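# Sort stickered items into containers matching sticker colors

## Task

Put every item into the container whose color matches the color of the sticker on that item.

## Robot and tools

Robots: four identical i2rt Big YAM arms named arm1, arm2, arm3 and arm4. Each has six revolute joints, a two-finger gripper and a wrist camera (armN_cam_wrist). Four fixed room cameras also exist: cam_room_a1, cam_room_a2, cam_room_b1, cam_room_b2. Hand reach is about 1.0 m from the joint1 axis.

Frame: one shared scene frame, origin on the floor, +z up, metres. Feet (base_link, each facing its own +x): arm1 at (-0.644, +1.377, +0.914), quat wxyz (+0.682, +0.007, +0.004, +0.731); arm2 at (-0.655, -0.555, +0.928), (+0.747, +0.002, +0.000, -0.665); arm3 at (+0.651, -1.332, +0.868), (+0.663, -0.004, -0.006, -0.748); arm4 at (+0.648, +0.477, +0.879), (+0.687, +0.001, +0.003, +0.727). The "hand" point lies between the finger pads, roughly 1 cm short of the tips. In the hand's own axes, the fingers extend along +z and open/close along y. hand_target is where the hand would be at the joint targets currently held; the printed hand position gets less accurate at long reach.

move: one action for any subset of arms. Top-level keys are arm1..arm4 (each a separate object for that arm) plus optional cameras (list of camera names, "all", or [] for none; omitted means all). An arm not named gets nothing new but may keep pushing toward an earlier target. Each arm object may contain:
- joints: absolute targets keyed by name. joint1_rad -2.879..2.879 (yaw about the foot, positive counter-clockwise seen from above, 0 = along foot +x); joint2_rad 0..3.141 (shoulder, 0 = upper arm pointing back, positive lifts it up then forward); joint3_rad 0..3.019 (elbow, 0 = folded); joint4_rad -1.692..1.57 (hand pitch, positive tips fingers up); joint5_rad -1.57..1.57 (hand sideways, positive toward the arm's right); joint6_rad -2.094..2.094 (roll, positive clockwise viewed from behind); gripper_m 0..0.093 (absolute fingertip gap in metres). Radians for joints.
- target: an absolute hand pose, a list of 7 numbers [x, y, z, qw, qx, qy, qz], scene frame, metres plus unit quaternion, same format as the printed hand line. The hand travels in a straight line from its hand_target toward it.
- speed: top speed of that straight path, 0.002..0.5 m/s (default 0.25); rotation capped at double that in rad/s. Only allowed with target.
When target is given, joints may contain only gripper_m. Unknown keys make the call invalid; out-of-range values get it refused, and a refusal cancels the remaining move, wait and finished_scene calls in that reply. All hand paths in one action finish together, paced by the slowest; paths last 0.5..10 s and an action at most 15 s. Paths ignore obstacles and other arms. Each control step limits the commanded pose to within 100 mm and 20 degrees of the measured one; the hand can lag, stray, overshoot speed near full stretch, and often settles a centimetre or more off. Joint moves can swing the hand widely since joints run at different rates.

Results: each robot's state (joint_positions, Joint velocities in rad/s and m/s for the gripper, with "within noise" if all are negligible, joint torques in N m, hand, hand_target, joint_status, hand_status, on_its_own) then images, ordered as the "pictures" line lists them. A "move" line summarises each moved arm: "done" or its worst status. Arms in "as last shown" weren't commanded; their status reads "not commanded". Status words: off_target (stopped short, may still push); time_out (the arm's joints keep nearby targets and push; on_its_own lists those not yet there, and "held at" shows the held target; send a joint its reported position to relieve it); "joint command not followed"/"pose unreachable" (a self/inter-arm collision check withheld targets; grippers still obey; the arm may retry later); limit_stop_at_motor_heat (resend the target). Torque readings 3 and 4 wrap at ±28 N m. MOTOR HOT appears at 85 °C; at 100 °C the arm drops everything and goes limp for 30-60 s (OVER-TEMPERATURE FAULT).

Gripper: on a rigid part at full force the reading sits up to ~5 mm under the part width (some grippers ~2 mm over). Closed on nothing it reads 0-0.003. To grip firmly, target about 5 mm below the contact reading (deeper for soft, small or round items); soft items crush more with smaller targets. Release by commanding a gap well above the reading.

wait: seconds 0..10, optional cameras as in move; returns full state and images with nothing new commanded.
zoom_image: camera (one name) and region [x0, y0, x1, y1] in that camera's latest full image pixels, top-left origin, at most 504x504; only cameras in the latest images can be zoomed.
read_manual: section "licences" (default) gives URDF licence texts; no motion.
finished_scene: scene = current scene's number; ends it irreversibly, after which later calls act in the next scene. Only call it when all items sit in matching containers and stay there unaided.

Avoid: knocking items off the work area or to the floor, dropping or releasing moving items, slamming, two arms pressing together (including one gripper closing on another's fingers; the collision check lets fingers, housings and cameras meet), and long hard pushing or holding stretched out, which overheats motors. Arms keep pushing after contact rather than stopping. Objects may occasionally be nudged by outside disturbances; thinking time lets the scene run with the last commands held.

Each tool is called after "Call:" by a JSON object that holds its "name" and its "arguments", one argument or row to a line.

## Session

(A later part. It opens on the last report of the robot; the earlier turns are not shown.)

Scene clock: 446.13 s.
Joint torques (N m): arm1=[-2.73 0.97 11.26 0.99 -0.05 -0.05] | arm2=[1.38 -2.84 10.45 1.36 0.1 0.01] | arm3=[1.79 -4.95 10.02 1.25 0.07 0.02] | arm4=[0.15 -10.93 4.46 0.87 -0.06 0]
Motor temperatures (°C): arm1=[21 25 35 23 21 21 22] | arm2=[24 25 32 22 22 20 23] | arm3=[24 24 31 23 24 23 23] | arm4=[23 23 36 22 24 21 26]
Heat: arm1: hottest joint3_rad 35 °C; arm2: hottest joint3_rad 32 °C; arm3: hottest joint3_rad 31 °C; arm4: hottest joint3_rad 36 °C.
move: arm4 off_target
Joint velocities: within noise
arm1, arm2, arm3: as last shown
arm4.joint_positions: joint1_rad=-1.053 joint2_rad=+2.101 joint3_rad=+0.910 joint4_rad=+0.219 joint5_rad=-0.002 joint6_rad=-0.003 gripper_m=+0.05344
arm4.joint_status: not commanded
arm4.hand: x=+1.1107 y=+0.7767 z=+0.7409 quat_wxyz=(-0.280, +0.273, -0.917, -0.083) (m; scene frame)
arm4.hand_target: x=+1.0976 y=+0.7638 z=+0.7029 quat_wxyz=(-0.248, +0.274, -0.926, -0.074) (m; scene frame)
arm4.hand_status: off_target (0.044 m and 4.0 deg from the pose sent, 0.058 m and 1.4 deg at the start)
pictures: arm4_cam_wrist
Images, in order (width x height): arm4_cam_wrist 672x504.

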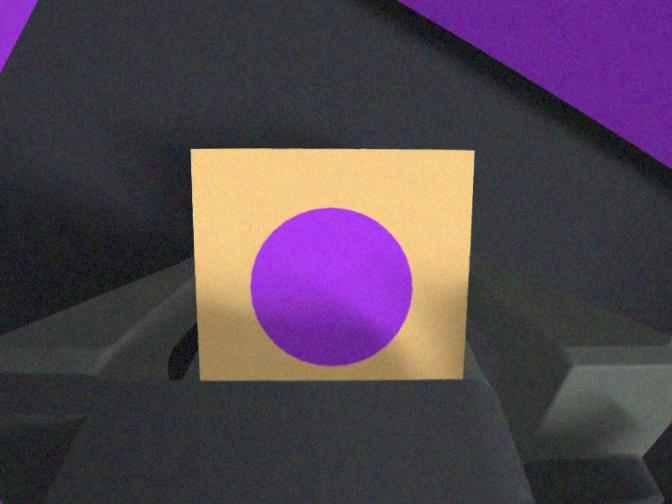

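Call:
{"name": "move", "arguments": {
  "arm4": {"target":[1.107,0.773,0.742,0.2481,-0.2743,0.9261,0.0735],"speed":0.1},
  "cameras": []
}}

Call:
{"name": "move", "arguments": {
  "arm4": {"joints":{"gripper_m":0.09}},
  "cameras": ["arm4_cam_wrist"]
}}

Call:
{"name": "move", "arguments": {
  "arm4": {"target":[1.045,0.73,0.87,0.2481,-0.2743,0.9261,0.0735]},
  "cameras": ["arm4_cam_wrist"]
}}

Call:
{"name": "move", "arguments": {
  "arm4": {"target":[0.874,0.625,1.26,0.2481,-0.2743,0.9261,0.0735]},
  "cameras": ["arm4_cam_wrist"]
}}

Scene clock: 459.30 s.
Joint torques (N m): arm1=[-2.55 0.38 11.21 0.88 -0.06 -0.05] | arm2=[1.32 -2.78 10.47 1.33 0.1 0] | arm3=[1.73 -4.84 9.98 1.26 0.07 0.03] | arm4=[0.44 -18.02 4.72 0.29 0.1 0.06]
Motor temperatures (°C): arm1=[21 25 35 23 21 21 22] | arm2=[24 25 32 22 22 20 23] | arm3=[24 24 31 23 24 23 23] | arm4=[23 23 35 22 24 21 26]
Heat: arm1: hottest joint3_rad 35 °C; arm2: hottest joint3_rad 32 °C; arm3: hottest joint3_rad 31 °C; arm4: hottest joint3_rad 35 °C.
move: arm4 done
Joint velocities: within noise
arm1, arm2, arm3: as last shown
arm4.joint_positions: joint1_rad=-1.053 joint2_rad=+2.087 joint3_rad=+0.923 joint4_rad=+0.127 joint5_rad=-0.002 joint6_rad=-0.003 gripper_m=+0.05344
arm4.joint_status: not commanded
arm4.hand: x=+1.1043 y=+0.7725 z=+0.7400 quat_wxyz=(-0.250, +0.275, -0.925, -0.074) (m; scene frame)
arm4.hand_target: x=+1.1070 y=+0.7729 z=+0.7420 quat_wxyz=(-0.248, +0.274, -0.926, -0.074) (m; scene frame)
arm4.hand_status: done (0.003 m and 0.3 deg from the pose sent, 0.005 m and 4.0 deg at the start)
pictures: none
No camera images: "cameras" was empty.

Scene clock: 459.87 s.
Joint torques (N m): arm1=[-2.61 0.85 11.06 0.98 -0.09 -0.02] | arm2=[1.26 -2.73 10.45 1.32 0.11 0] | arm3=[1.73 -4.78 9.98 1.28 0.07 0.03] | arm4=[0.91 -18.2 4.71 0.39 0.08 0.04]
Motor temperatures (°C): arm1=[21 25 35 23 21 21 22] | arm2=[24 25 32 22 22 20 23] | arm3=[24 24 31 23 24 23 23] | arm4=[23 23 34 22 24 21 26]
Heat: arm1: hottest joint3_rad 35 °C; arm2: hottest joint3_rad 32 °C; arm3: hottest joint3_rad 31 °C; arm4: hottest joint3_rad 34 °C.
move: arm4 done
Joint velocities: within noise
arm1, arm2, arm3: as last shown
arm4.joint_positions: joint1_rad=-1.053 joint2_rad=+2.087 joint3_rad=+0.923 joint4_rad=+0.121 joint5_rad=-0.002 joint6_rad=-0.003 gripper_m=+0.08991
arm4.joint_status: all done
arm4.hand: x=+1.1032 y=+0.7718 z=+0.7393 quat_wxyz=(-0.248, +0.275, -0.926, -0.074) (m; scene frame)
arm4.hand_target: x=+1.1069 y=+0.7729 z=+0.7420 quat_wxyz=(-0.248, +0.274, -0.926, -0.074) (m; scene frame)
arm4.hand_status: not commanded
pictures: arm4_cam_wrist
Images, in order (width x height): arm4_cam_wrist 672x504.

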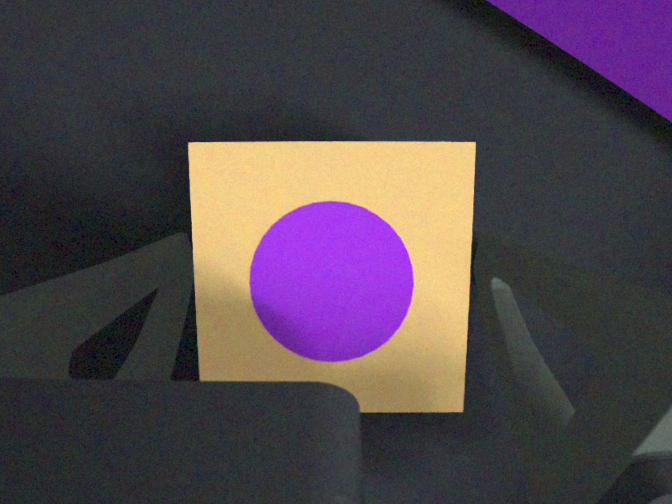

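Scene clock: 461.13 s.
Joint torques (N m): arm1=[-2.78 0.26 11.08 0.91 -0.08 -0.04] | arm2=[1.38 -2.78 10.5 1.33 0.11 0.01] | arm3=[2.02 -4.89 10 1.25 0.08 0.03] | arm4=[0.09 -12.28 5.67 0.47 -0.04 -0.01]
Motor temperatures (°C): arm1=[21 25 35 23 21 21 22] | arm2=[24 25 32 22 22 20 23] | arm3=[24 24 31 23 24 23 23] | arm4=[23 23 34 22 24 21 26]
Heat: arm1: hottest joint3_rad 35 °C; arm2: hottest joint3_rad 32 °C; arm3: hottest joint3_rad 31 °C; arm4: hottest joint3_rad 34 °C.
move: arm4 done
Joint velocities: arm1=[within noise] | arm2=[within noise] | arm3=[within noise] | arm4=[-0.005 -0.005 -0.022 0.017 0.037 -0.154 0]
arm1, arm2, arm3: as last shown
arm4.joint_positions: joint1_rad=-1.054 joint2_rad=+1.614 joint3_rad=+0.727 joint4_rad=-0.130 joint5_rad=-0.002 joint6_rad=-0.003 gripper_m=+0.08991
arm4.joint_status: not commanded
arm4.hand: x=+1.0483 y=+0.7357 z=+0.8769 quat_wxyz=(-0.259, +0.274, -0.923, -0.077) (m; scene frame)
arm4.hand_target: x=+1.0449 y=+0.7300 z=+0.8700 quat_wxyz=(-0.248, +0.274, -0.926, -0.074) (m; scene frame)
arm4.hand_status: done (0.009 m and 1.4 deg from the pose sent, 0.149 m and 0.1 deg at the start)
pictures: arm4_cam_wrist
Images, in order (width x height): arm4_cam_wrist 672x504.

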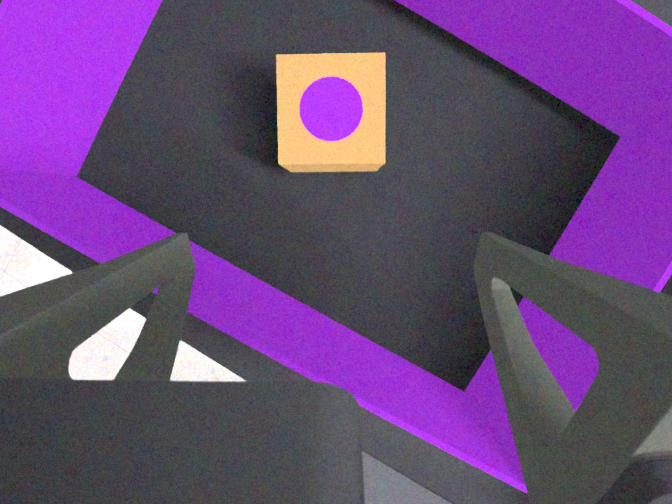

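Scene clock: 463.57 s.
Joint torques (N m): arm1=[-2.9 0.21 11.19 0.85 -0.07 -0.06] | arm2=[1.26 -2.73 10.45 1.32 0.11 0.01] | arm3=[1.85 -4.66 10.03 1.25 0.07 0.03] | arm4=[1.14 -1.61 11.29 0.38 0.18 0.08]
Motor temperatures (°C): arm1=[21 25 35 23 21 21 22] | arm2=[24 25 32 22 22 20 23] | arm3=[24 24 31 23 24 23 23] | arm4=[23 23 34 22 24 21 26]
Heat: arm1: hottest joint3_rad 35 °C; arm2: hottest joint3_rad 32 °C; arm3: hottest joint3_rad 31 °C; arm4: hottest joint3_rad 34 °C.
move: arm4 off_target
Joint velocities: within noise
arm1, arm2, arm3: as last shown
arm4.joint_positions: joint1_rad=-1.054 joint2_rad=+0.755 joint3_rad=+1.136 joint4_rad=-1.444 joint5_rad=-0.001 joint6_rad=-0.003 gripper_m=+0.08991
arm4.joint_status: not commanded
arm4.hand: x=+0.8737 y=+0.6230 z=+1.2444 quat_wxyz=(-0.238, +0.275, -0.929, -0.070) (m; scene frame)
arm4.hand_target: x=+0.8738 y=+0.6248 z=+1.2598 quat_wxyz=(-0.248, +0.274, -0.926, -0.074) (m; scene frame)
arm4.hand_status: off_target (0.016 m and 1.2 deg from the pose sent, 0.435 m and 1.4 deg at the start)
pictures: arm4_cam_wrist
Images, in order (width x height): arm4_cam_wrist 672x504.

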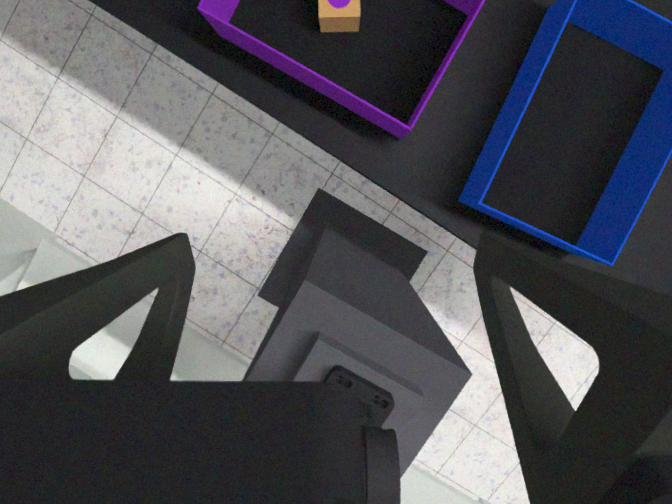

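Call:
{"name": "move", "arguments": {
  "arm4": {"joints":{"joint1_rad":2.2,"joint5_rad":0,"joint6_rad":0}},
  "cameras": []
}}

Call:
{"name": "move", "arguments": {
  "arm4": {"target":[0.223,0.128,1.22,-0.0872,-0.9094,-0.3256,0.2437],"speed":0.4},
  "cameras": ["arm4_cam_wrist"]
}}

Call:
{"name": "move", "arguments": {
  "arm4": {"target":[0.035,-0.027,1.11,-0.0872,-0.9094,-0.3256,0.2437],"speed":0.4},
  "cameras": ["arm4_cam_wrist"]
}}

Scene clock: 474.90 s.
Joint torques (N m): arm1=[-2.67 0.67 11.07 0.68 -0.04 -0.02] | arm2=[1.2 -2.84 10.45 1.35 0.11 0.01] | arm3=[1.96 -4.78 10.02 1.26 0.07 0.03] | arm4=[0.67 -1.67 11.34 0.57 0.16 0.08]
Motor temperatures (°C): arm1=[21 25 35 23 21 21 22] | arm2=[24 25 32 22 22 20 23] | arm3=[24 24 31 23 24 23 23] | arm4=[23 23 35 22 24 21 25]
Heat: arm1: hottest joint3_rad 35 °C; arm2: hottest joint3_rad 32 °C; arm3: hottest joint3_rad 31 °C; arm4: hottest joint3_rad 35 °C.
move: arm4 done
Joint velocities: within noise
arm1, arm2, arm3: as last shown
arm4.joint_positions: joint1_rad=+2.196 joint2_rad=+0.756 joint3_rad=+1.136 joint4_rad=-1.445 joint5_rad=-0.002 joint6_rad=-0.003 gripper_m=+0.08996
arm4.joint_status: all done
arm4.hand: x=+0.4423 y=+0.3104 z=+1.2471 quat_wxyz=(+0.085, +0.911, +0.325, -0.238) (m; scene frame)
arm4.hand_target: x=+0.4423 y=+0.3096 z=+1.2629 quat_wxyz=(+0.089, +0.908, +0.324, -0.249) (m; scene frame)
arm4.hand_status: not commanded
pictures: none
No camera images: "cameras" was empty.

Scene clock: 476.37 s.
Joint torques (N m): arm1=[-3.25 0.79 11.11 0.68 -0.04 -0.04] | arm2=[1.26 -2.84 10.45 1.33 0.1 0.01] | arm3=[2.02 -4.72 9.99 1.24 0.06 0.02] | arm4=[1.67 -14.62 12.96 0.98 0.16 0.06]
Motor temperatures (°C): arm1=[21 25 35 23 21 21 22] | arm2=[24 25 32 22 22 20 23] | arm3=[24 24 31 23 24 23 23] | arm4=[23 23 35 22 24 21 25]
Heat: arm1: hottest joint3_rad 35 °C; arm2: hottest joint3_rad 32 °C; arm3: hottest joint3_rad 31 °C; arm4: hottest joint3_rad 35 °C.
move: arm4 off_target
Joint velocities: within noise
arm1.joint_positions: joint1_rad=-2.269 joint2_rad=+0.746 joint3_rad=+1.048 joint4_rad=-1.322 joint5_rad=-0.019 joint6_rad=-0.014 gripper_m=+0.08996
arm1.joint_status: not commanded
arm1.hand: x=-0.4079 y=+1.2119 z=+1.2516 quat_wxyz=(-0.253, -0.289, -0.920, +0.078) (m; scene frame)
arm1.hand_target: x=-0.4100 y=+1.2101 z=+1.2499 quat_wxyz=(-0.247, -0.291, -0.921, +0.078) (m; scene frame)
arm1.hand_status: not commanded
arm2.joint_positions: joint1_rad=+2.106 joint2_rad=+0.779 joint3_rad=+1.035 joint4_rad=-1.269 joint5_rad=+0.001 joint6_rad=+0.009 gripper_m=+0.09292
arm2.joint_status: not commanded
arm2.hand: x=-0.4171 y=-0.3750 z=+1.2623 quat_wxyz=(-0.262, +0.303, -0.912, -0.090) (m; scene frame)
arm2.hand_target: x=-0.4201 y=-0.3751 z=+1.2502 quat_wxyz=(-0.245, +0.311, -0.915, -0.083) (m; scene frame)
arm2.hand_status: not commanded
arm3.joint_positions: joint1_rad=+1.641 joint2_rad=+0.906 joint3_rad=+1.286 joint4_rad=-1.406 joint5_rad=-0.001 joint6_rad=-0.008 gripper_m=+0.09398
arm3.joint_status: not commanded
arm3.hand: x=+0.9739 y=-1.3426 z=+1.2699 quat_wxyz=(-0.270, -0.018, -0.963, +0.014) (m; scene frame)
arm3.hand_target: x=+0.9744 y=-1.3398 z=+1.2791 quat_wxyz=(-0.282, -0.018, -0.959, +0.012) (m; scene frame)
arm3.hand_status: not commanded
arm4.joint_positions: joint1_rad=+2.196 joint2_rad=+1.461 joint3_rad=+1.506 joint4_rad=-1.155 joint5_rad=-0.002 joint6_rad=-0.003 gripper_m=+0.08996
arm4.joint_status: not commanded
arm4.hand: x=+0.2311 y=+0.1390 z=+1.1938 quat_wxyz=(+0.078, +0.916, +0.327, -0.218) (m; scene frame)
arm4.hand_target: x=+0.2241 y=+0.1289 z=+1.2199 quat_wxyz=(+0.087, +0.909, +0.325, -0.244) (m; scene frame)
arm4.hand_status: off_target (0.030 m and 3.3 deg from the pose sent, 0.287 m and 0.7 deg at the start)
pictures: arm4_cam_wrist
Images, in order (width x height): arm4_cam_wrist 672x504.

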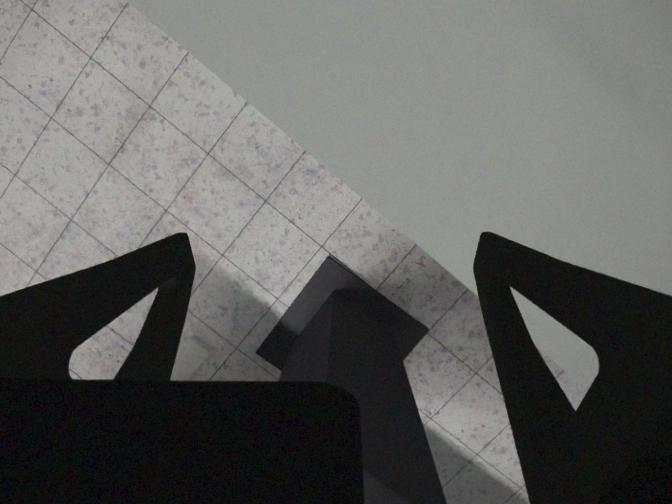

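Scene clock: 478.00 s.
Joint torques (N m): arm1=[-3.08 0.91 11.02 0.88 -0.02 -0.1] | arm2=[1.26 -2.84 10.44 1.32 0.1 0.01] | arm3=[1.79 -4.95 9.98 1.31 0.07 0.03] | arm4=[1.14 -25.47 12.98 0.36 0.18 0.09]
Motor temperatures (°C): arm1=[21 25 35 23 21 21 22] | arm2=[24 25 32 22 22 20 23] | arm3=[24 24 31 23 24 23 23] | arm4=[23 23 35 22 24 21 25]
Heat: arm1: hottest joint3_rad 35 °C; arm2: hottest joint3_rad 32 °C; arm3: hottest joint3_rad 31 °C; arm4: hottest joint3_rad 35 °C.
move: arm4 off_target
Joint velocities: within noise
arm1, arm2, arm3: as last shown
arm4.joint_positions: joint1_rad=+2.198 joint2_rad=+2.159 joint3_rad=+2.211 joint4_rad=-1.133 joint5_rad=-0.002 joint6_rad=-0.003 gripper_m=+0.08996
arm4.joint_status: not commanded
arm4.hand: x=+0.0398 y=-0.0183 z=+1.0946 quat_wxyz=(+0.083, +0.913, +0.327, -0.231) (m; scene frame)
arm4.hand_target: x=+0.0356 y=-0.0264 z=+1.1101 quat_wxyz=(+0.088, +0.909, +0.325, -0.244) (m; scene frame)
arm4.hand_status: off_target (0.018 m and 1.6 deg from the pose sent, 0.270 m and 3.2 deg at the start)
pictures: arm4_cam_wrist
Images, in order (width x height): arm4_cam_wrist 672x504.

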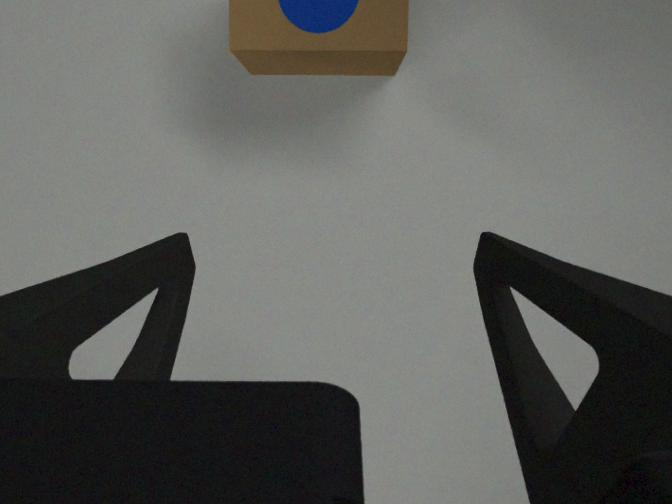

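Call:
{"name": "move", "arguments": {
  "arm4": {"target":[-0.035,-0.091,1.012,-0.0872,-0.9094,-0.3256,0.2437],"speed":0.2},
  "cameras": ["arm4_cam_wrist"]
}}

Scene clock: 490.27 s.
Joint torques (N m): arm1=[-3.02 0.32 11.14 0.91 -0.04 -0.07] | arm2=[1.32 -2.9 10.47 1.33 0.1 0.01] | arm3=[1.96 -4.89 10.03 1.24 0.06 0.03] | arm4=[0.85 -27.52 12.75 0.53 0.07 0.12]
Motor temperatures (°C): arm1=[21 24 35 23 21 21 22] | arm2=[24 25 33 22 22 20 23] | arm3=[24 24 31 23 24 23 23] | arm4=[23 25 39 22 24 21 25]
Heat: arm1: hottest joint3_rad 35 °C; arm2: hottest joint3_rad 33 °C; arm3: hottest joint3_rad 31 °C; arm4: hottest joint3_rad 39 °C.
move: arm4 off_target
Joint velocities: within noise
arm1, arm2, arm3: as last shown
arm4.joint_positions: joint1_rad=+2.211 joint2_rad=+2.633 joint3_rad=+2.878 joint4_rad=-1.270 joint5_rad=+0.004 joint6_rad=-0.003 gripper_m=+0.08996
arm4.joint_status: not commanded
arm4.hand: x=-0.0300 y=-0.0883 z=+1.0222 quat_wxyz=(+0.091, +0.904, +0.329, -0.257) (m; scene frame)
arm4.hand_target: x=-0.0338 y=-0.0901 z=+1.0118 quat_wxyz=(+0.092, +0.906, +0.324, -0.257) (m; scene frame)
arm4.hand_status: off_target (0.012 m and 1.7 deg from the pose sent, 0.133 m and 1.6 deg at the start; a joint's target at an end of its range on 21 of 53 steps)
pictures: arm4_cam_wrist
Images, in order (width x height): arm4_cam_wrist 672x504.

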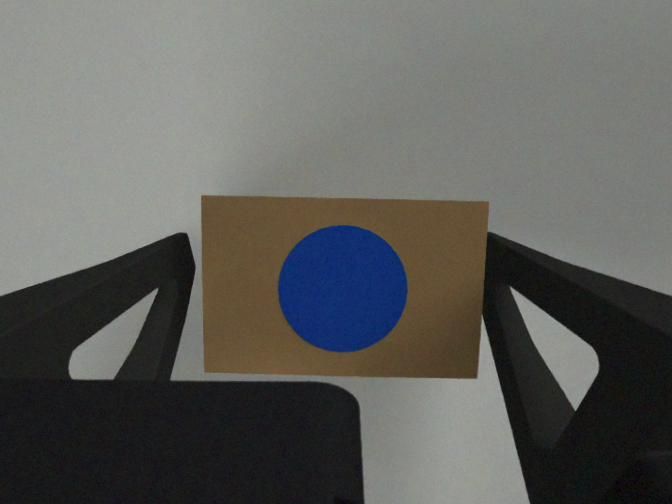

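Call:
{"name": "move", "arguments": {
  "arm4": {"target":[-0.032,-0.089,0.998,-0.0872,-0.9094,-0.3256,0.2437],"speed":0.1},
  "cameras": ["arm4_cam_wrist"]
}}

Call:
{"name": "move", "arguments": {
  "arm4": {"joints":{"gripper_m":0.06}},
  "cameras": []
}}

Call:
{"name": "move", "arguments": {
  "arm4": {"target":[0.035,-0.035,1.12,-0.0872,-0.9094,-0.3256,0.2437]},
  "cameras": ["arm4_cam_wrist"]
}}

Call:
{"name": "move", "arguments": {
  "arm4": {"target":[0.44,0.308,1.26,-0.0872,-0.9094,-0.3256,0.2437],"speed":0.4},
  "cameras": ["arm4_cam_wrist"]
}}

Scene clock: 498.03 s.
Joint torques (N m): arm1=[-2.32 0.5 11.02 0.8 -0.02 -0.05] | arm2=[1.38 -2.84 10.47 1.35 0.11 0.01] | arm3=[1.73 -4.78 10 1.25 0.06 0.03] | arm4=[0.91 -28.22 9.77 0.84 0.08 0.16]
Motor temperatures (°C): arm1=[21 24 35 23 21 21 22] | arm2=[24 25 33 22 22 20 23] | arm3=[24 24 31 23 24 23 23] | arm4=[23 25 40 22 24 21 25]
Heat: arm1: hottest joint3_rad 35 °C; arm2: hottest joint3_rad 33 °C; arm3: hottest joint3_rad 31 °C; arm4: hottest joint3_rad 40 °C.
move: arm4 off_target
Joint velocities: within noise
arm1, arm2, arm3: as last shown
arm4.joint_positions: joint1_rad=+2.211 joint2_rad=+2.633 joint3_rad=+2.878 joint4_rad=-1.270 joint5_rad=+0.004 joint6_rad=-0.003 gripper_m=+0.08996
arm4.joint_status: not commanded
arm4.hand: x=-0.0300 y=-0.0883 z=+1.0222 quat_wxyz=(+0.091, +0.904, +0.329, -0.257) (m; scene frame)
arm4.hand_target: x=-0.0312 y=-0.0885 z=+0.9981 quat_wxyz=(+0.088, +0.909, +0.326, -0.245) (m; scene frame)
arm4.hand_status: off_target (0.024 m and 1.7 deg from the pose sent, 0.024 m and 1.7 deg at the start)
pictures: arm4_cam_wrist
Images, in order (width x height): arm4_cam_wrist 672x504.

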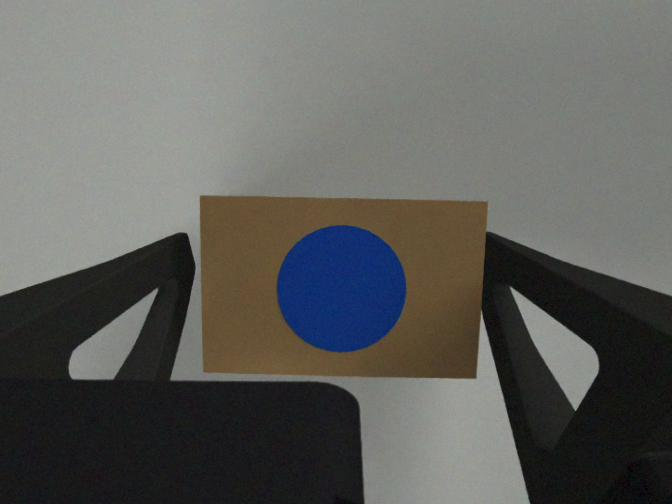

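Scene clock: 498.57 s.
Joint torques (N m): arm1=[-2.02 0.62 11.11 0.87 -0.02 -0.03] | arm2=[1.26 -2.84 10.51 1.35 0.11 0] | arm3=[1.79 -4.78 10.02 1.25 0.07 0.03] | arm4=[0.56 -28.22 9.88 0.76 0.06 0.15]
Motor temperatures (°C): arm1=[21 24 35 23 21 21 22] | arm2=[24 25 33 22 22 20 23] | arm3=[24 24 31 23 24 23 23] | arm4=[23 25 40 22 24 21 25]
Heat: arm1: hottest joint3_rad 35 °C; arm2: hottest joint3_rad 33 °C; arm3: hottest joint3_rad 31 °C; arm4: hottest joint3_rad 40 °C.
move: arm4 off_target
Joint velocities: within noise
arm1, arm2, arm3: as last shown
arm4.joint_positions: joint1_rad=+2.211 joint2_rad=+2.633 joint3_rad=+2.878 joint4_rad=-1.270 joint5_rad=+0.004 joint6_rad=-0.003 gripper_m=+0.06949
arm4.joint_status: gripper_m off_target (ended at +0.06952, target +0.06000)
arm4.hand: x=-0.0301 y=-0.0883 z=+1.0222 quat_wxyz=(+0.090, +0.904, +0.329, -0.257) (m; scene frame)
arm4.hand_target: x=-0.0312 y=-0.0885 z=+0.9981 quat_wxyz=(+0.088, +0.909, +0.325, -0.245) (m; scene frame)
arm4.hand_status: not commanded
pictures: none
No camera images: "cameras" was empty.

Scene clock: 500.00 s.
Joint torques (N m): arm1=[-2.37 0.97 11.15 0.94 -0.01 -0.05] | arm2=[1.26 -2.73 10.44 1.33 0.11 0.01] | arm3=[1.9 -4.72 10.02 1.25 0.07 0.02] | arm4=[1.38 -25.17 9.05 1.32 0.1 0.14]
Motor temperatures (°C): arm1=[21 24 35 23 21 21 22] | arm2=[24 25 33 22 22 20 23] | arm3=[24 24 31 23 24 23 23] | arm4=[23 25 40 22 24 21 25]
Heat: arm1: hottest joint3_rad 35 °C; arm2: hottest joint3_rad 33 °C; arm3: hottest joint3_rad 31 °C; arm4: hottest joint3_rad 40 °C.
move: arm4 off_target
Joint velocities: within noise
arm1, arm2, arm3: as last shown
arm1.joint_positions: joint1_rad=-2.269 joint2_rad=+0.746 joint3_rad=+1.048 joint4_rad=-1.322 joint5_rad=-0.019 joint6_rad=-0.015 gripper_m=+0.08996
arm1.hand_target: x=-0.4100 y=+1.2101 z=+1.2499 quat_wxyz=(-0.247, -0.290, -0.921, +0.078) (m; scene frame)
arm4.joint_positions: joint1_rad=+2.211 joint2_rad=+2.185 joint3_rad=+2.344 joint4_rad=-1.209 joint5_rad=+0.004 joint6_rad=-0.002 gripper_m=+0.06949
arm4.joint_status: not commanded
arm4.hand: x=+0.0384 y=-0.0310 z=+1.1313 quat_wxyz=(+0.086, +0.907, +0.330, -0.245) (m; scene frame)
arm4.hand_target: x=+0.0353 y=-0.0348 z=+1.1200 quat_wxyz=(+0.087, +0.909, +0.326, -0.244) (m; scene frame)
arm4.hand_status: off_target (0.012 m and 0.6 deg from the pose sent, 0.129 m and 1.7 deg at the start)
pictures: arm4_cam_wrist
Images, in order (width x height): arm4_cam_wrist 672x504.

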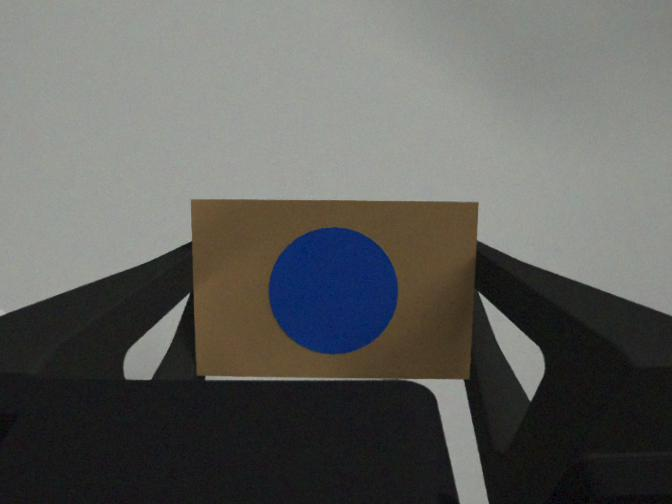

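Scene clock: 502.23 s.
Joint torques (N m): arm1=[-2.43 0.5 11.18 1.09 -0.05 -0.01] | arm2=[1.32 -2.73 10.41 1.33 0.11 0.01] | arm3=[1.9 -4.78 9.99 1.25 0.06 0.02] | arm4=[0.44 -1.55 8.55 0.53 -0.06 0.01]
Motor temperatures (°C): arm1=[21 24 35 23 21 21 22] | arm2=[24 25 33 22 22 20 23] | arm3=[24 24 31 23 24 23 23] | arm4=[23 25 39 22 24 21 25]
Heat: arm1: hottest joint3_rad 35 °C; arm2: hottest joint3_rad 33 °C; arm3: hottest joint3_rad 31 °C; arm4: hottest joint3_rad 39 °C.
move: arm4 done
Joint velocities: within noise
arm1, arm2, arm3: as last shown
arm4.joint_positions: joint1_rad=+2.207 joint2_rad=+0.766 joint3_rad=+1.175 joint4_rad=-1.448 joint5_rad=+0.001 joint6_rad=-0.002 gripper_m=+0.06949
arm4.joint_status: not commanded
arm4.hand: x=+0.4407 y=+0.3060 z=+1.2627 quat_wxyz=(+0.089, +0.906, +0.328, -0.250) (m; scene frame)
arm4.hand_target: x=+0.4400 y=+0.3080 z=+1.2600 quat_wxyz=(+0.087, +0.909, +0.326, -0.244) (m; scene frame)
arm4.hand_status: done (0.003 m and 0.9 deg from the pose sent, 0.541 m and 0.6 deg at the start)
pictures: arm4_cam_wrist
Images, in order (width x height): arm4_cam_wrist 672x504.

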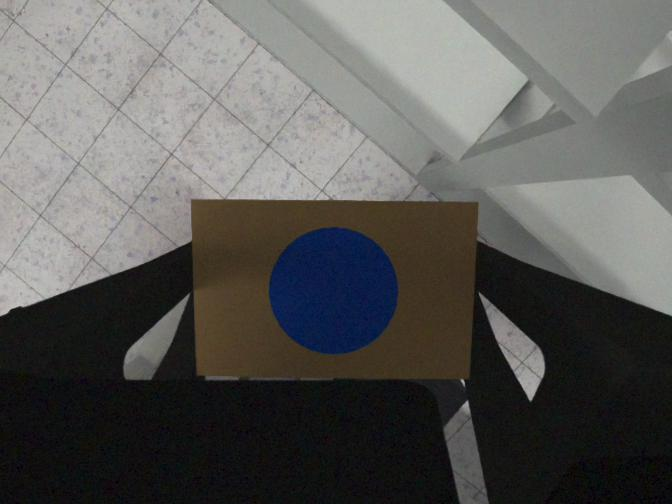

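Call:
{"name": "move", "arguments": {
  "arm4": {"joints":{"joint1_rad":-1.845,"joint5_rad":0,"joint6_rad":0}},
  "cameras": []
}}

Call:
{"name": "move", "arguments": {
  "arm4": {"target":[1.12,0.372,0.92,0.2573,0.1052,0.9602,-0.0282],"speed":0.4},
  "cameras": ["arm4_cam_wrist"]
}}

Call:
{"name": "move", "arguments": {
  "arm4": {"target":[1.13,0.370,0.77,0.2573,0.1052,0.9602,-0.0282],"speed":0.3},
  "cameras": ["arm4_cam_wrist"]
}}

Scene clock: 512.07 s.
Joint torques (N m): arm1=[-2.49 0.73 11.21 0.94 -0.02 -0.05] | arm2=[1.44 -2.78 10.44 1.36 0.1 0.01] | arm3=[1.85 -4.89 10 1.24 0.07 0.03] | arm4=[0.56 -2.14 8.57 0.44 -0.02 0.06]
Motor temperatures (°C): arm1=[21 24 35 23 21 21 22] | arm2=[24 25 33 22 22 20 23] | arm3=[24 24 31 23 24 23 23] | arm4=[23 25 38 22 24 21 26]
Heat: arm1: hottest joint3_rad 35 °C; arm2: hottest joint3_rad 33 °C; arm3: hottest joint3_rad 31 °C; arm4: hottest joint3_rad 38 °C.
move: arm4 done
Joint velocities: within noise
arm1, arm2, arm3: as last shown
arm4.joint_positions: joint1_rad=-1.841 joint2_rad=+0.774 joint3_rad=+1.175 joint4_rad=-1.448 joint5_rad=+0.003 joint6_rad=-0.002 gripper_m=+0.06949
arm4.joint_status: all done
arm4.hand: x=+0.9164 y=+0.4196 z=+1.2580 quat_wxyz=(-0.255, -0.102, -0.961, +0.031) (m; scene frame)
arm4.hand_target: x=+0.9135 y=+0.4197 z=+1.2574 quat_wxyz=(-0.252, -0.105, -0.962, +0.030) (m; scene frame)
arm4.hand_status: not commanded
pictures: none
No camera images: "cameras" was empty.

Scene clock: 513.77 s.
Joint torques (N m): arm1=[-2.67 1.14 11.06 0.87 -0.05 -0.09] | arm2=[1.26 -2.9 10.47 1.33 0.11 0] | arm3=[1.73 -4.89 9.99 1.24 0.07 0.02] | arm4=[0.26 -13.8 8.76 1.28 -0.02 0.08]
Motor temperatures (°C): arm1=[21 24 35 23 21 21 22] | arm2=[24 25 33 22 22 20 23] | arm3=[24 24 31 23 24 23 23] | arm4=[23 25 38 22 24 21 26]
Heat: arm1: hottest joint3_rad 35 °C; arm2: hottest joint3_rad 33 °C; arm3: hottest joint3_rad 31 °C; arm4: hottest joint3_rad 38 °C.
move: arm4 off_target
Joint velocities: within noise
arm1.joint_positions: joint1_rad=-2.269 joint2_rad=+0.746 joint3_rad=+1.048 joint4_rad=-1.322 joint5_rad=-0.019 joint6_rad=-0.015 gripper_m=+0.08996
arm1.joint_status: not commanded
arm1.hand: x=-0.4079 y=+1.2119 z=+1.2516 quat_wxyz=(-0.253, -0.289, -0.920, +0.078) (m; scene frame)
arm1.hand_target: x=-0.4100 y=+1.2101 z=+1.2499 quat_wxyz=(-0.247, -0.290, -0.921, +0.078) (m; scene frame)
arm1.hand_status: not commanded
arm2.joint_positions: joint1_rad=+2.106 joint2_rad=+0.779 joint3_rad=+1.035 joint4_rad=-1.269 joint5_rad=+0.001 joint6_rad=+0.009 gripper_m=+0.09292
arm2.joint_status: not commanded
arm2.hand: x=-0.4171 y=-0.3750 z=+1.2623 quat_wxyz=(-0.262, +0.303, -0.912, -0.090) (m; scene frame)
arm2.hand_target: x=-0.4201 y=-0.3751 z=+1.2502 quat_wxyz=(-0.245, +0.311, -0.915, -0.083) (m; scene frame)
arm2.hand_status: not commanded
arm3.joint_positions: joint1_rad=+1.641 joint2_rad=+0.906 joint3_rad=+1.286 joint4_rad=-1.406 joint5_rad=-0.001 joint6_rad=-0.008 gripper_m=+0.09398
arm3.joint_status: not commanded
arm3.hand: x=+0.9739 y=-1.3426 z=+1.2699 quat_wxyz=(-0.270, -0.018, -0.963, +0.014) (m; scene frame)
arm3.hand_target: x=+0.9744 y=-1.3398 z=+1.2791 quat_wxyz=(-0.282, -0.018, -0.959, +0.012) (m; scene frame)
arm3.hand_status: not commanded
arm4.joint_positions: joint1_rad=-1.841 joint2_rad=+1.545 joint3_rad=+0.770 joint4_rad=-0.326 joint5_rad=-0.002 joint6_rad=-0.002 gripper_m=+0.06949
arm4.joint_status: not commanded
arm4.hand: x=+1.1014 y=+0.3787 z=+0.9017 quat_wxyz=(-0.229, -0.102, -0.968, +0.026) (m; scene frame)
arm4.hand_target: x=+1.1191 y=+0.3721 z=+0.9204 quat_wxyz=(-0.257, -0.105, -0.960, +0.028) (m; scene frame)
arm4.hand_status: off_target (0.027 m and 3.3 deg from the pose sent, 0.397 m and 0.6 deg at the start)
pictures: arm4_cam_wrist
Images, in order (width x height): arm4_cam_wrist 672x504.

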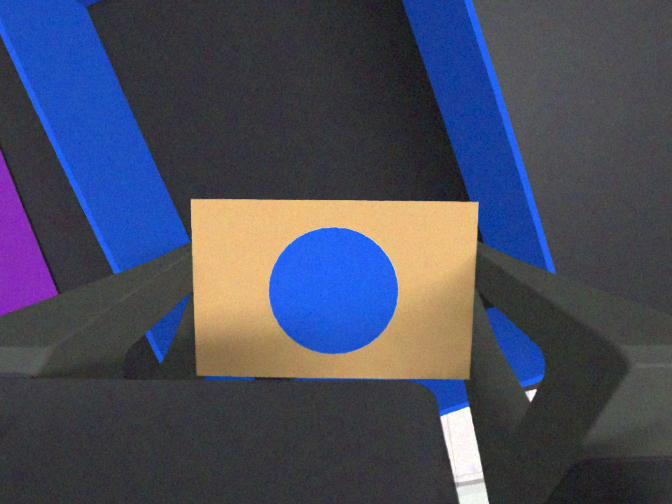

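Scene clock: 514.97 s.
Joint torques (N m): arm1=[-2.9 0.79 11.23 0.96 -0.09 -0.05] | arm2=[1.26 -2.84 10.44 1.32 0.1 0.02] | arm3=[1.79 -4.78 9.99 1.26 0.07 0.02] | arm4=[0.38 -16.15 4.79 1.32 0.03 0.05]
Motor temperatures (°C): arm1=[21 24 35 23 21 21 22] | arm2=[24 25 33 22 22 20 23] | arm3=[24 24 31 23 24 23 23] | arm4=[23 25 38 22 24 21 26]
Heat: arm1: hottest joint3_rad 35 °C; arm2: hottest joint3_rad 33 °C; arm3: hottest joint3_rad 31 °C; arm4: hottest joint3_rad 38 °C.
move: arm4 off_target
Joint velocities: within noise
arm1, arm2, arm3: as last shown
arm4.joint_positions: joint1_rad=-1.841 joint2_rad=+1.952 joint3_rad=+0.753 joint4_rad=+0.116 joint5_rad=-0.002 joint6_rad=-0.002 gripper_m=+0.06949
arm4.joint_status: not commanded
arm4.hand: x=+1.1162 y=+0.3748 z=+0.7608 quat_wxyz=(-0.238, -0.102, -0.966, +0.027) (m; scene frame)
arm4.hand_target: x=+1.1297 y=+0.3700 z=+0.7702 quat_wxyz=(-0.257, -0.105, -0.960, +0.028) (m; scene frame)
arm4.hand_status: off_target (0.017 m and 2.3 deg from the pose sent, 0.135 m and 3.3 deg at the start)
pictures: arm4_cam_wrist
Images, in order (width x height): arm4_cam_wrist 672x504.

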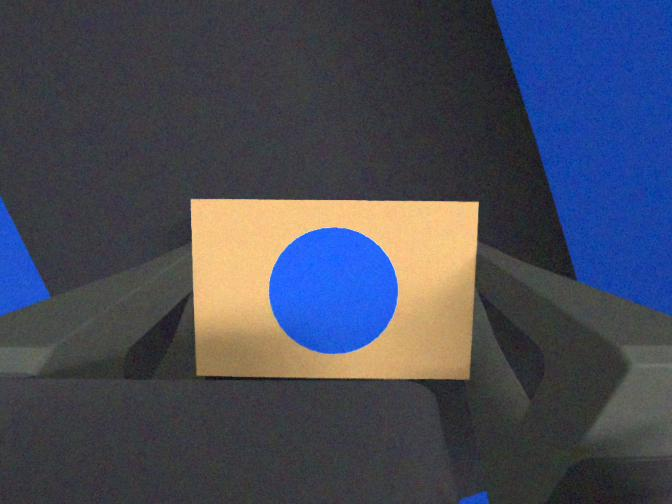

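Inside. Move slightly outward and down.

Call:
{"name": "move", "arguments": {
  "arm4": {"target":[1.145,0.372,0.74,0.2573,0.1052,0.9602,-0.0282],"speed":0.15},
  "cameras": ["arm4_cam_wrist"]
}}

Call:
{"name": "move", "arguments": {
  "arm4": {"target":[1.145,0.372,0.725,0.2573,0.1052,0.9602,-0.0282],"speed":0.08},
  "cameras": ["arm4_cam_wrist"]
}}

Scene clock: 518.67 s.
Joint torques (N m): arm1=[-3.31 0.79 11.06 0.91 0.03 -0.05] | arm2=[1.32 -2.78 10.45 1.36 0.11 0.01] | arm3=[1.85 -4.89 9.98 1.26 0.06 0.04] | arm4=[1.2 -13.92 5.26 1.44 0.18 0.17]
Motor temperatures (°C): arm1=[21 24 35 23 21 21 22] | arm2=[24 25 33 22 22 20 23] | arm3=[24 24 31 23 24 23 23] | arm4=[23 25 37 22 24 21 26]
Heat: arm1: hottest joint3_rad 35 °C; arm2: hottest joint3_rad 33 °C; arm3: hottest joint3_rad 31 °C; arm4: hottest joint3_rad 37 °C.
move: arm4 off_target
Joint velocities: within noise
arm1, arm2, arm3: as last shown
arm4.joint_positions: joint1_rad=-1.841 joint2_rad=+2.021 joint3_rad=+0.798 joint4_rad=+0.172 joint5_rad=-0.001 joint6_rad=+0.000 gripper_m=+0.06949
arm4.joint_status: not commanded
arm4.hand: x=+1.1359 y=+0.3703 z=+0.7467 quat_wxyz=(-0.254, -0.103, -0.961, +0.029) (m; scene frame)
arm4.hand_target: x=+1.1445 y=+0.3721 z=+0.7402 quat_wxyz=(-0.257, -0.105, -0.960, +0.028) (m; scene frame)
arm4.hand_status: off_target (0.011 m and 0.5 deg from the pose sent, 0.036 m and 2.3 deg at the start)
pictures: arm4_cam_wrist
Images, in order (width x height): arm4_cam_wrist 672x504.

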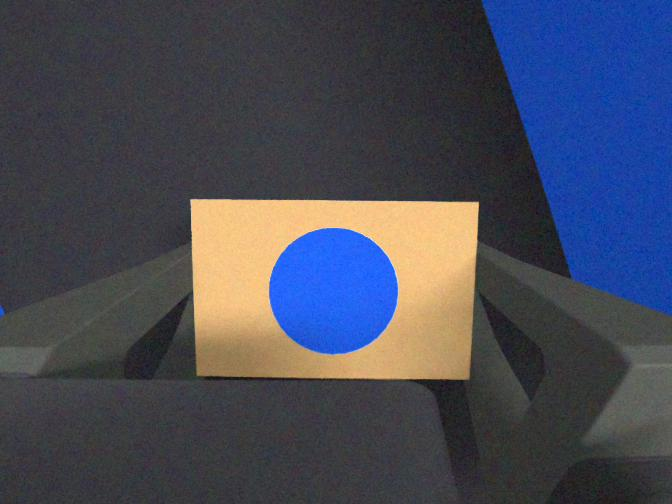

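Scene clock: 519.63 s.
Joint torques (N m): arm1=[-2.49 0.44 11.06 1.11 -0.05 -0.06] | arm2=[1.26 -2.9 10.5 1.35 0.1 0] | arm3=[1.67 -4.84 9.98 1.22 0.08 0.02] | arm4=[1.32 -11.81 4.78 1.25 0.2 0.17]
Motor temperatures (°C): arm1=[21 24 35 23 21 21 22] | arm2=[24 25 33 22 22 20 23] | arm3=[24 24 32 23 24 23 23] | arm4=[23 25 37 22 24 21 26]
Heat: arm1: hottest joint3_rad 35 °C; arm2: hottest joint3_rad 33 °C; arm3: hottest joint3_rad 32 °C; arm4: hottest joint3_rad 37 °C.
move: arm4 off_target
Joint velocities: within noise
arm1, arm2, arm3: as last shown
arm4.joint_positions: joint1_rad=-1.841 joint2_rad=+2.038 joint3_rad=+0.809 joint4_rad=+0.212 joint5_rad=-0.001 joint6_rad=+0.000 gripper_m=+0.06949
arm4.joint_status: not commanded
arm4.hand: x=+1.1457 y=+0.3681 z=+0.7461 quat_wxyz=(-0.270, -0.102, -0.957, +0.031) (m; scene frame)
arm4.hand_target: x=+1.1438 y=+0.3721 z=+0.7258 quat_wxyz=(-0.257, -0.105, -0.960, +0.028) (m; scene frame)
arm4.hand_status: off_target (0.021 m and 1.5 deg from the pose sent, 0.024 m and 0.5 deg at the start)
pictures: arm4_cam_wrist
Images, in order (width x height): arm4_cam_wrist 672x504.

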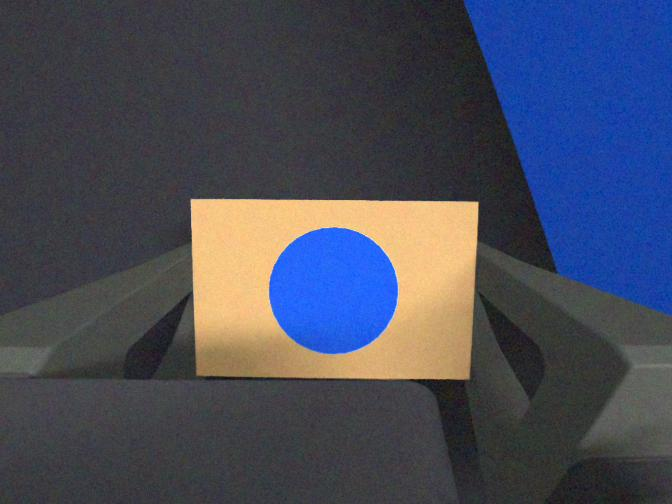

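Call:
{"name": "move", "arguments": {
  "arm4": {"target":[1.145,0.370,0.744,0.2573,0.1052,0.9602,-0.0282],"speed":0.1},
  "cameras": []
}}

Call:
{"name": "move", "arguments": {
  "arm4": {"joints":{"gripper_m":0.093}},
  "cameras": []
}}

Call:
{"name": "move", "arguments": {
  "arm4": {"target":[1.08,0.384,0.86,0.2573,0.1052,0.9602,-0.0282]},
  "cameras": ["arm4_cam_wrist"]
}}

Call:
{"name": "move", "arguments": {
  "arm4": {"target":[0.916,0.42,1.26,0.2573,0.1052,0.9602,-0.0282],"speed":0.4},
  "cameras": ["cam_room_a2","arm4_cam_wrist"]
}}

Scene clock: 525.97 s.
Joint torques (N m): arm1=[-2.55 0.97 11.12 0.83 -0.07 -0.05] | arm2=[1.26 -2.9 10.45 1.35 0.11 0] | arm3=[1.79 -4.78 10.02 1.26 0.07 0.04] | arm4=[1.2 -16.5 4.23 0.12 0.12 0.12]
Motor temperatures (°C): arm1=[21 24 35 23 21 21 22] | arm2=[24 25 33 22 22 20 23] | arm3=[24 24 32 23 24 23 23] | arm4=[23 25 36 22 24 21 26]
Heat: arm1: hottest joint3_rad 35 °C; arm2: hottest joint3_rad 33 °C; arm3: hottest joint3_rad 32 °C; arm4: hottest joint3_rad 36 °C.
move: arm4 done
Joint velocities: within noise
arm1, arm2, arm3: as last shown
arm4.joint_positions: joint1_rad=-1.841 joint2_rad=+2.036 joint3_rad=+0.812 joint4_rad=+0.196 joint5_rad=-0.001 joint6_rad=+0.000 gripper_m=+0.06949
arm4.joint_status: not commanded
arm4.hand: x=+1.1450 y=+0.3682 z=+0.7461 quat_wxyz=(-0.265, -0.102, -0.958, +0.030) (m; scene frame)
arm4.hand_target: x=+1.1451 y=+0.3700 z=+0.7441 quat_wxyz=(-0.258, -0.105, -0.960, +0.028) (m; scene frame)
arm4.hand_status: done (0.003 m and 1.0 deg from the pose sent, 0.003 m and 1.6 deg at the start)
pictures: none
No camera images: "cameras" was empty.

Scene clock: 526.47 s.
Joint torques (N m): arm1=[-3.14 0.38 11.19 0.72 -0.02 -0.05] | arm2=[1.26 -2.78 10.44 1.33 0.1 0.01] | arm3=[1.96 -4.89 9.99 1.24 0.06 0.03] | arm4=[1.03 -16.15 4.22 0.36 0.11 0.13]
Motor temperatures (°C): arm1=[21 24 35 23 21 21 22] | arm2=[24 25 33 22 22 20 23] | arm3=[24 24 32 23 24 23 23] | arm4=[23 25 36 22 24 21 26]
Heat: arm1: hottest joint3_rad 35 °C; arm2: hottest joint3_rad 33 °C; arm3: hottest joint3_rad 32 °C; arm4: hottest joint3_rad 36 °C.
move: arm4 done
Joint velocities: within noise
arm1, arm2, arm3: as last shown
arm4.joint_positions: joint1_rad=-1.841 joint2_rad=+2.036 joint3_rad=+0.812 joint4_rad=+0.186 joint5_rad=-0.001 joint6_rad=+0.000 gripper_m=+0.09291
arm4.joint_status: all done
arm4.hand: x=+1.1430 y=+0.3686 z=+0.7448 quat_wxyz=(-0.260, -0.103, -0.960, +0.030) (m; scene frame)
arm4.hand_target: x=+1.1450 y=+0.3700 z=+0.7441 quat_wxyz=(-0.257, -0.105, -0.960, +0.028) (m; scene frame)
arm4.hand_status: not commanded
pictures: none
No camera images: "cameras" was empty.

Scene clock: 527.70 s.
Joint torques (N m): arm1=[-2.26 0.44 11.23 1.03 -0.05 -0.07] | arm2=[1.32 -2.73 10.45 1.35 0.1 0.01] | arm3=[1.96 -4.72 10 1.25 0.07 0.03] | arm4=[0.97 -11.16 5.48 0.55 0.09 0.12]
Motor temperatures (°C): arm1=[21 24 36 23 21 21 22] | arm2=[24 25 33 22 22 20 23] | arm3=[24 24 32 23 24 23 23] | arm4=[23 25 36 22 24 21 26]
Heat: arm1: hottest joint3_rad 36 °C; arm2: hottest joint3_rad 33 °C; arm3: hottest joint3_rad 32 °C; arm4: hottest joint3_rad 36 °C.
move: arm4 done
Joint velocities: within noise
arm1, arm2, arm3: as last shown
arm4.joint_positions: joint1_rad=-1.841 joint2_rad=+1.584 joint3_rad=+0.641 joint4_rad=-0.074 joint5_rad=-0.001 joint6_rad=+0.000 gripper_m=+0.09291
arm4.joint_status: not commanded
arm4.hand: x=+1.0859 y=+0.3816 z=+0.8672 quat_wxyz=(-0.269, -0.102, -0.957, +0.031) (m; scene frame)
arm4.hand_target: x=+1.0800 y=+0.3840 z=+0.8602 quat_wxyz=(-0.257, -0.105, -0.960, +0.028) (m; scene frame)
arm4.hand_status: done (0.010 m and 1.5 deg from the pose sent, 0.132 m and 0.5 deg at the start)
pictures: arm4_cam_wrist
Images, in order (width x height): arm4_cam_wrist 672x504.

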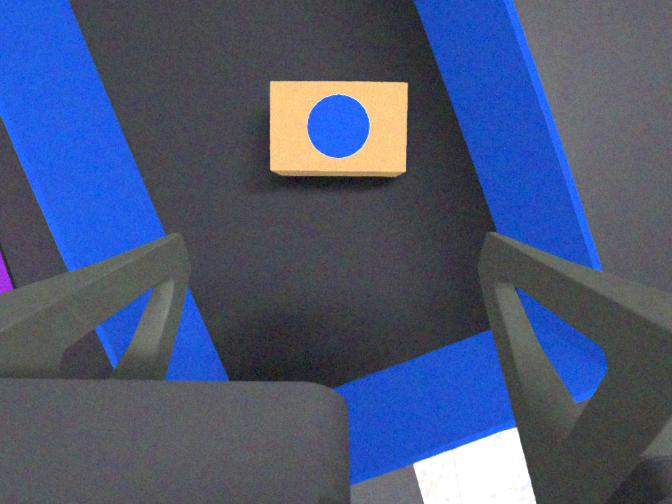

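Scene clock: 529.53 s.
Joint torques (N m): arm1=[-3.02 0.79 11.02 0.99 -0.01 -0.02] | arm2=[1.26 -2.73 10.45 1.33 0.11 0.01] | arm3=[1.79 -4.89 10.02 1.28 0.07 0.03] | arm4=[1.14 -1.9 10.89 0.47 0.01 0.1]
Motor temperatures (°C): arm1=[21 24 36 23 21 21 22] | arm2=[24 25 33 22 22 20 23] | arm3=[24 24 32 23 24 23 23] | arm4=[23 25 36 22 24 21 26]
Heat: arm1: hottest joint3_rad 36 °C; arm2: hottest joint3_rad 33 °C; arm3: hottest joint3_rad 32 °C; arm4: hottest joint3_rad 36 °C.
move: arm4 off_target
Joint velocities: within noise
arm1, arm2, arm3: as last shown
arm4.joint_positions: joint1_rad=-1.841 joint2_rad=+0.766 joint3_rad=+1.147 joint4_rad=-1.438 joint5_rad=-0.001 joint6_rad=+0.000 gripper_m=+0.09291
arm4.joint_status: not commanded
arm4.hand: x=+0.9150 y=+0.4205 z=+1.2482 quat_wxyz=(-0.251, -0.103, -0.962, +0.029) (m; scene frame)
arm4.hand_target: x=+0.9158 y=+0.4200 z=+1.2599 quat_wxyz=(-0.258, -0.105, -0.960, +0.028) (m; scene frame)
arm4.hand_status: off_target (0.012 m and 0.8 deg from the pose sent, 0.430 m and 1.5 deg at the start)
pictures: arm4_cam_wrist, cam_room_a2
Images, in order (width x height): arm4_cam_wrist 672x504, cam_room_a2 672x504.

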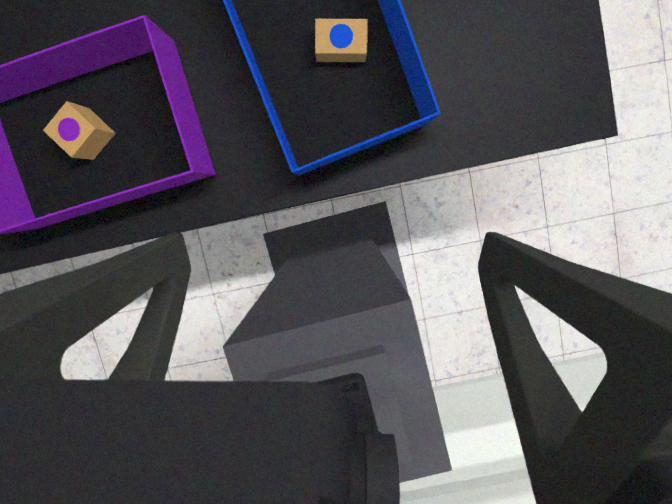

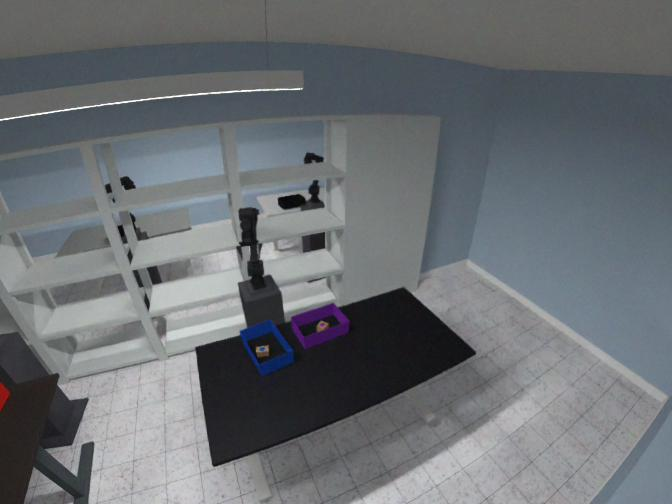

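Call:
{"name": "finished_scene", "arguments": {
  "scene": 1
}}

The scene is finished: the task was done.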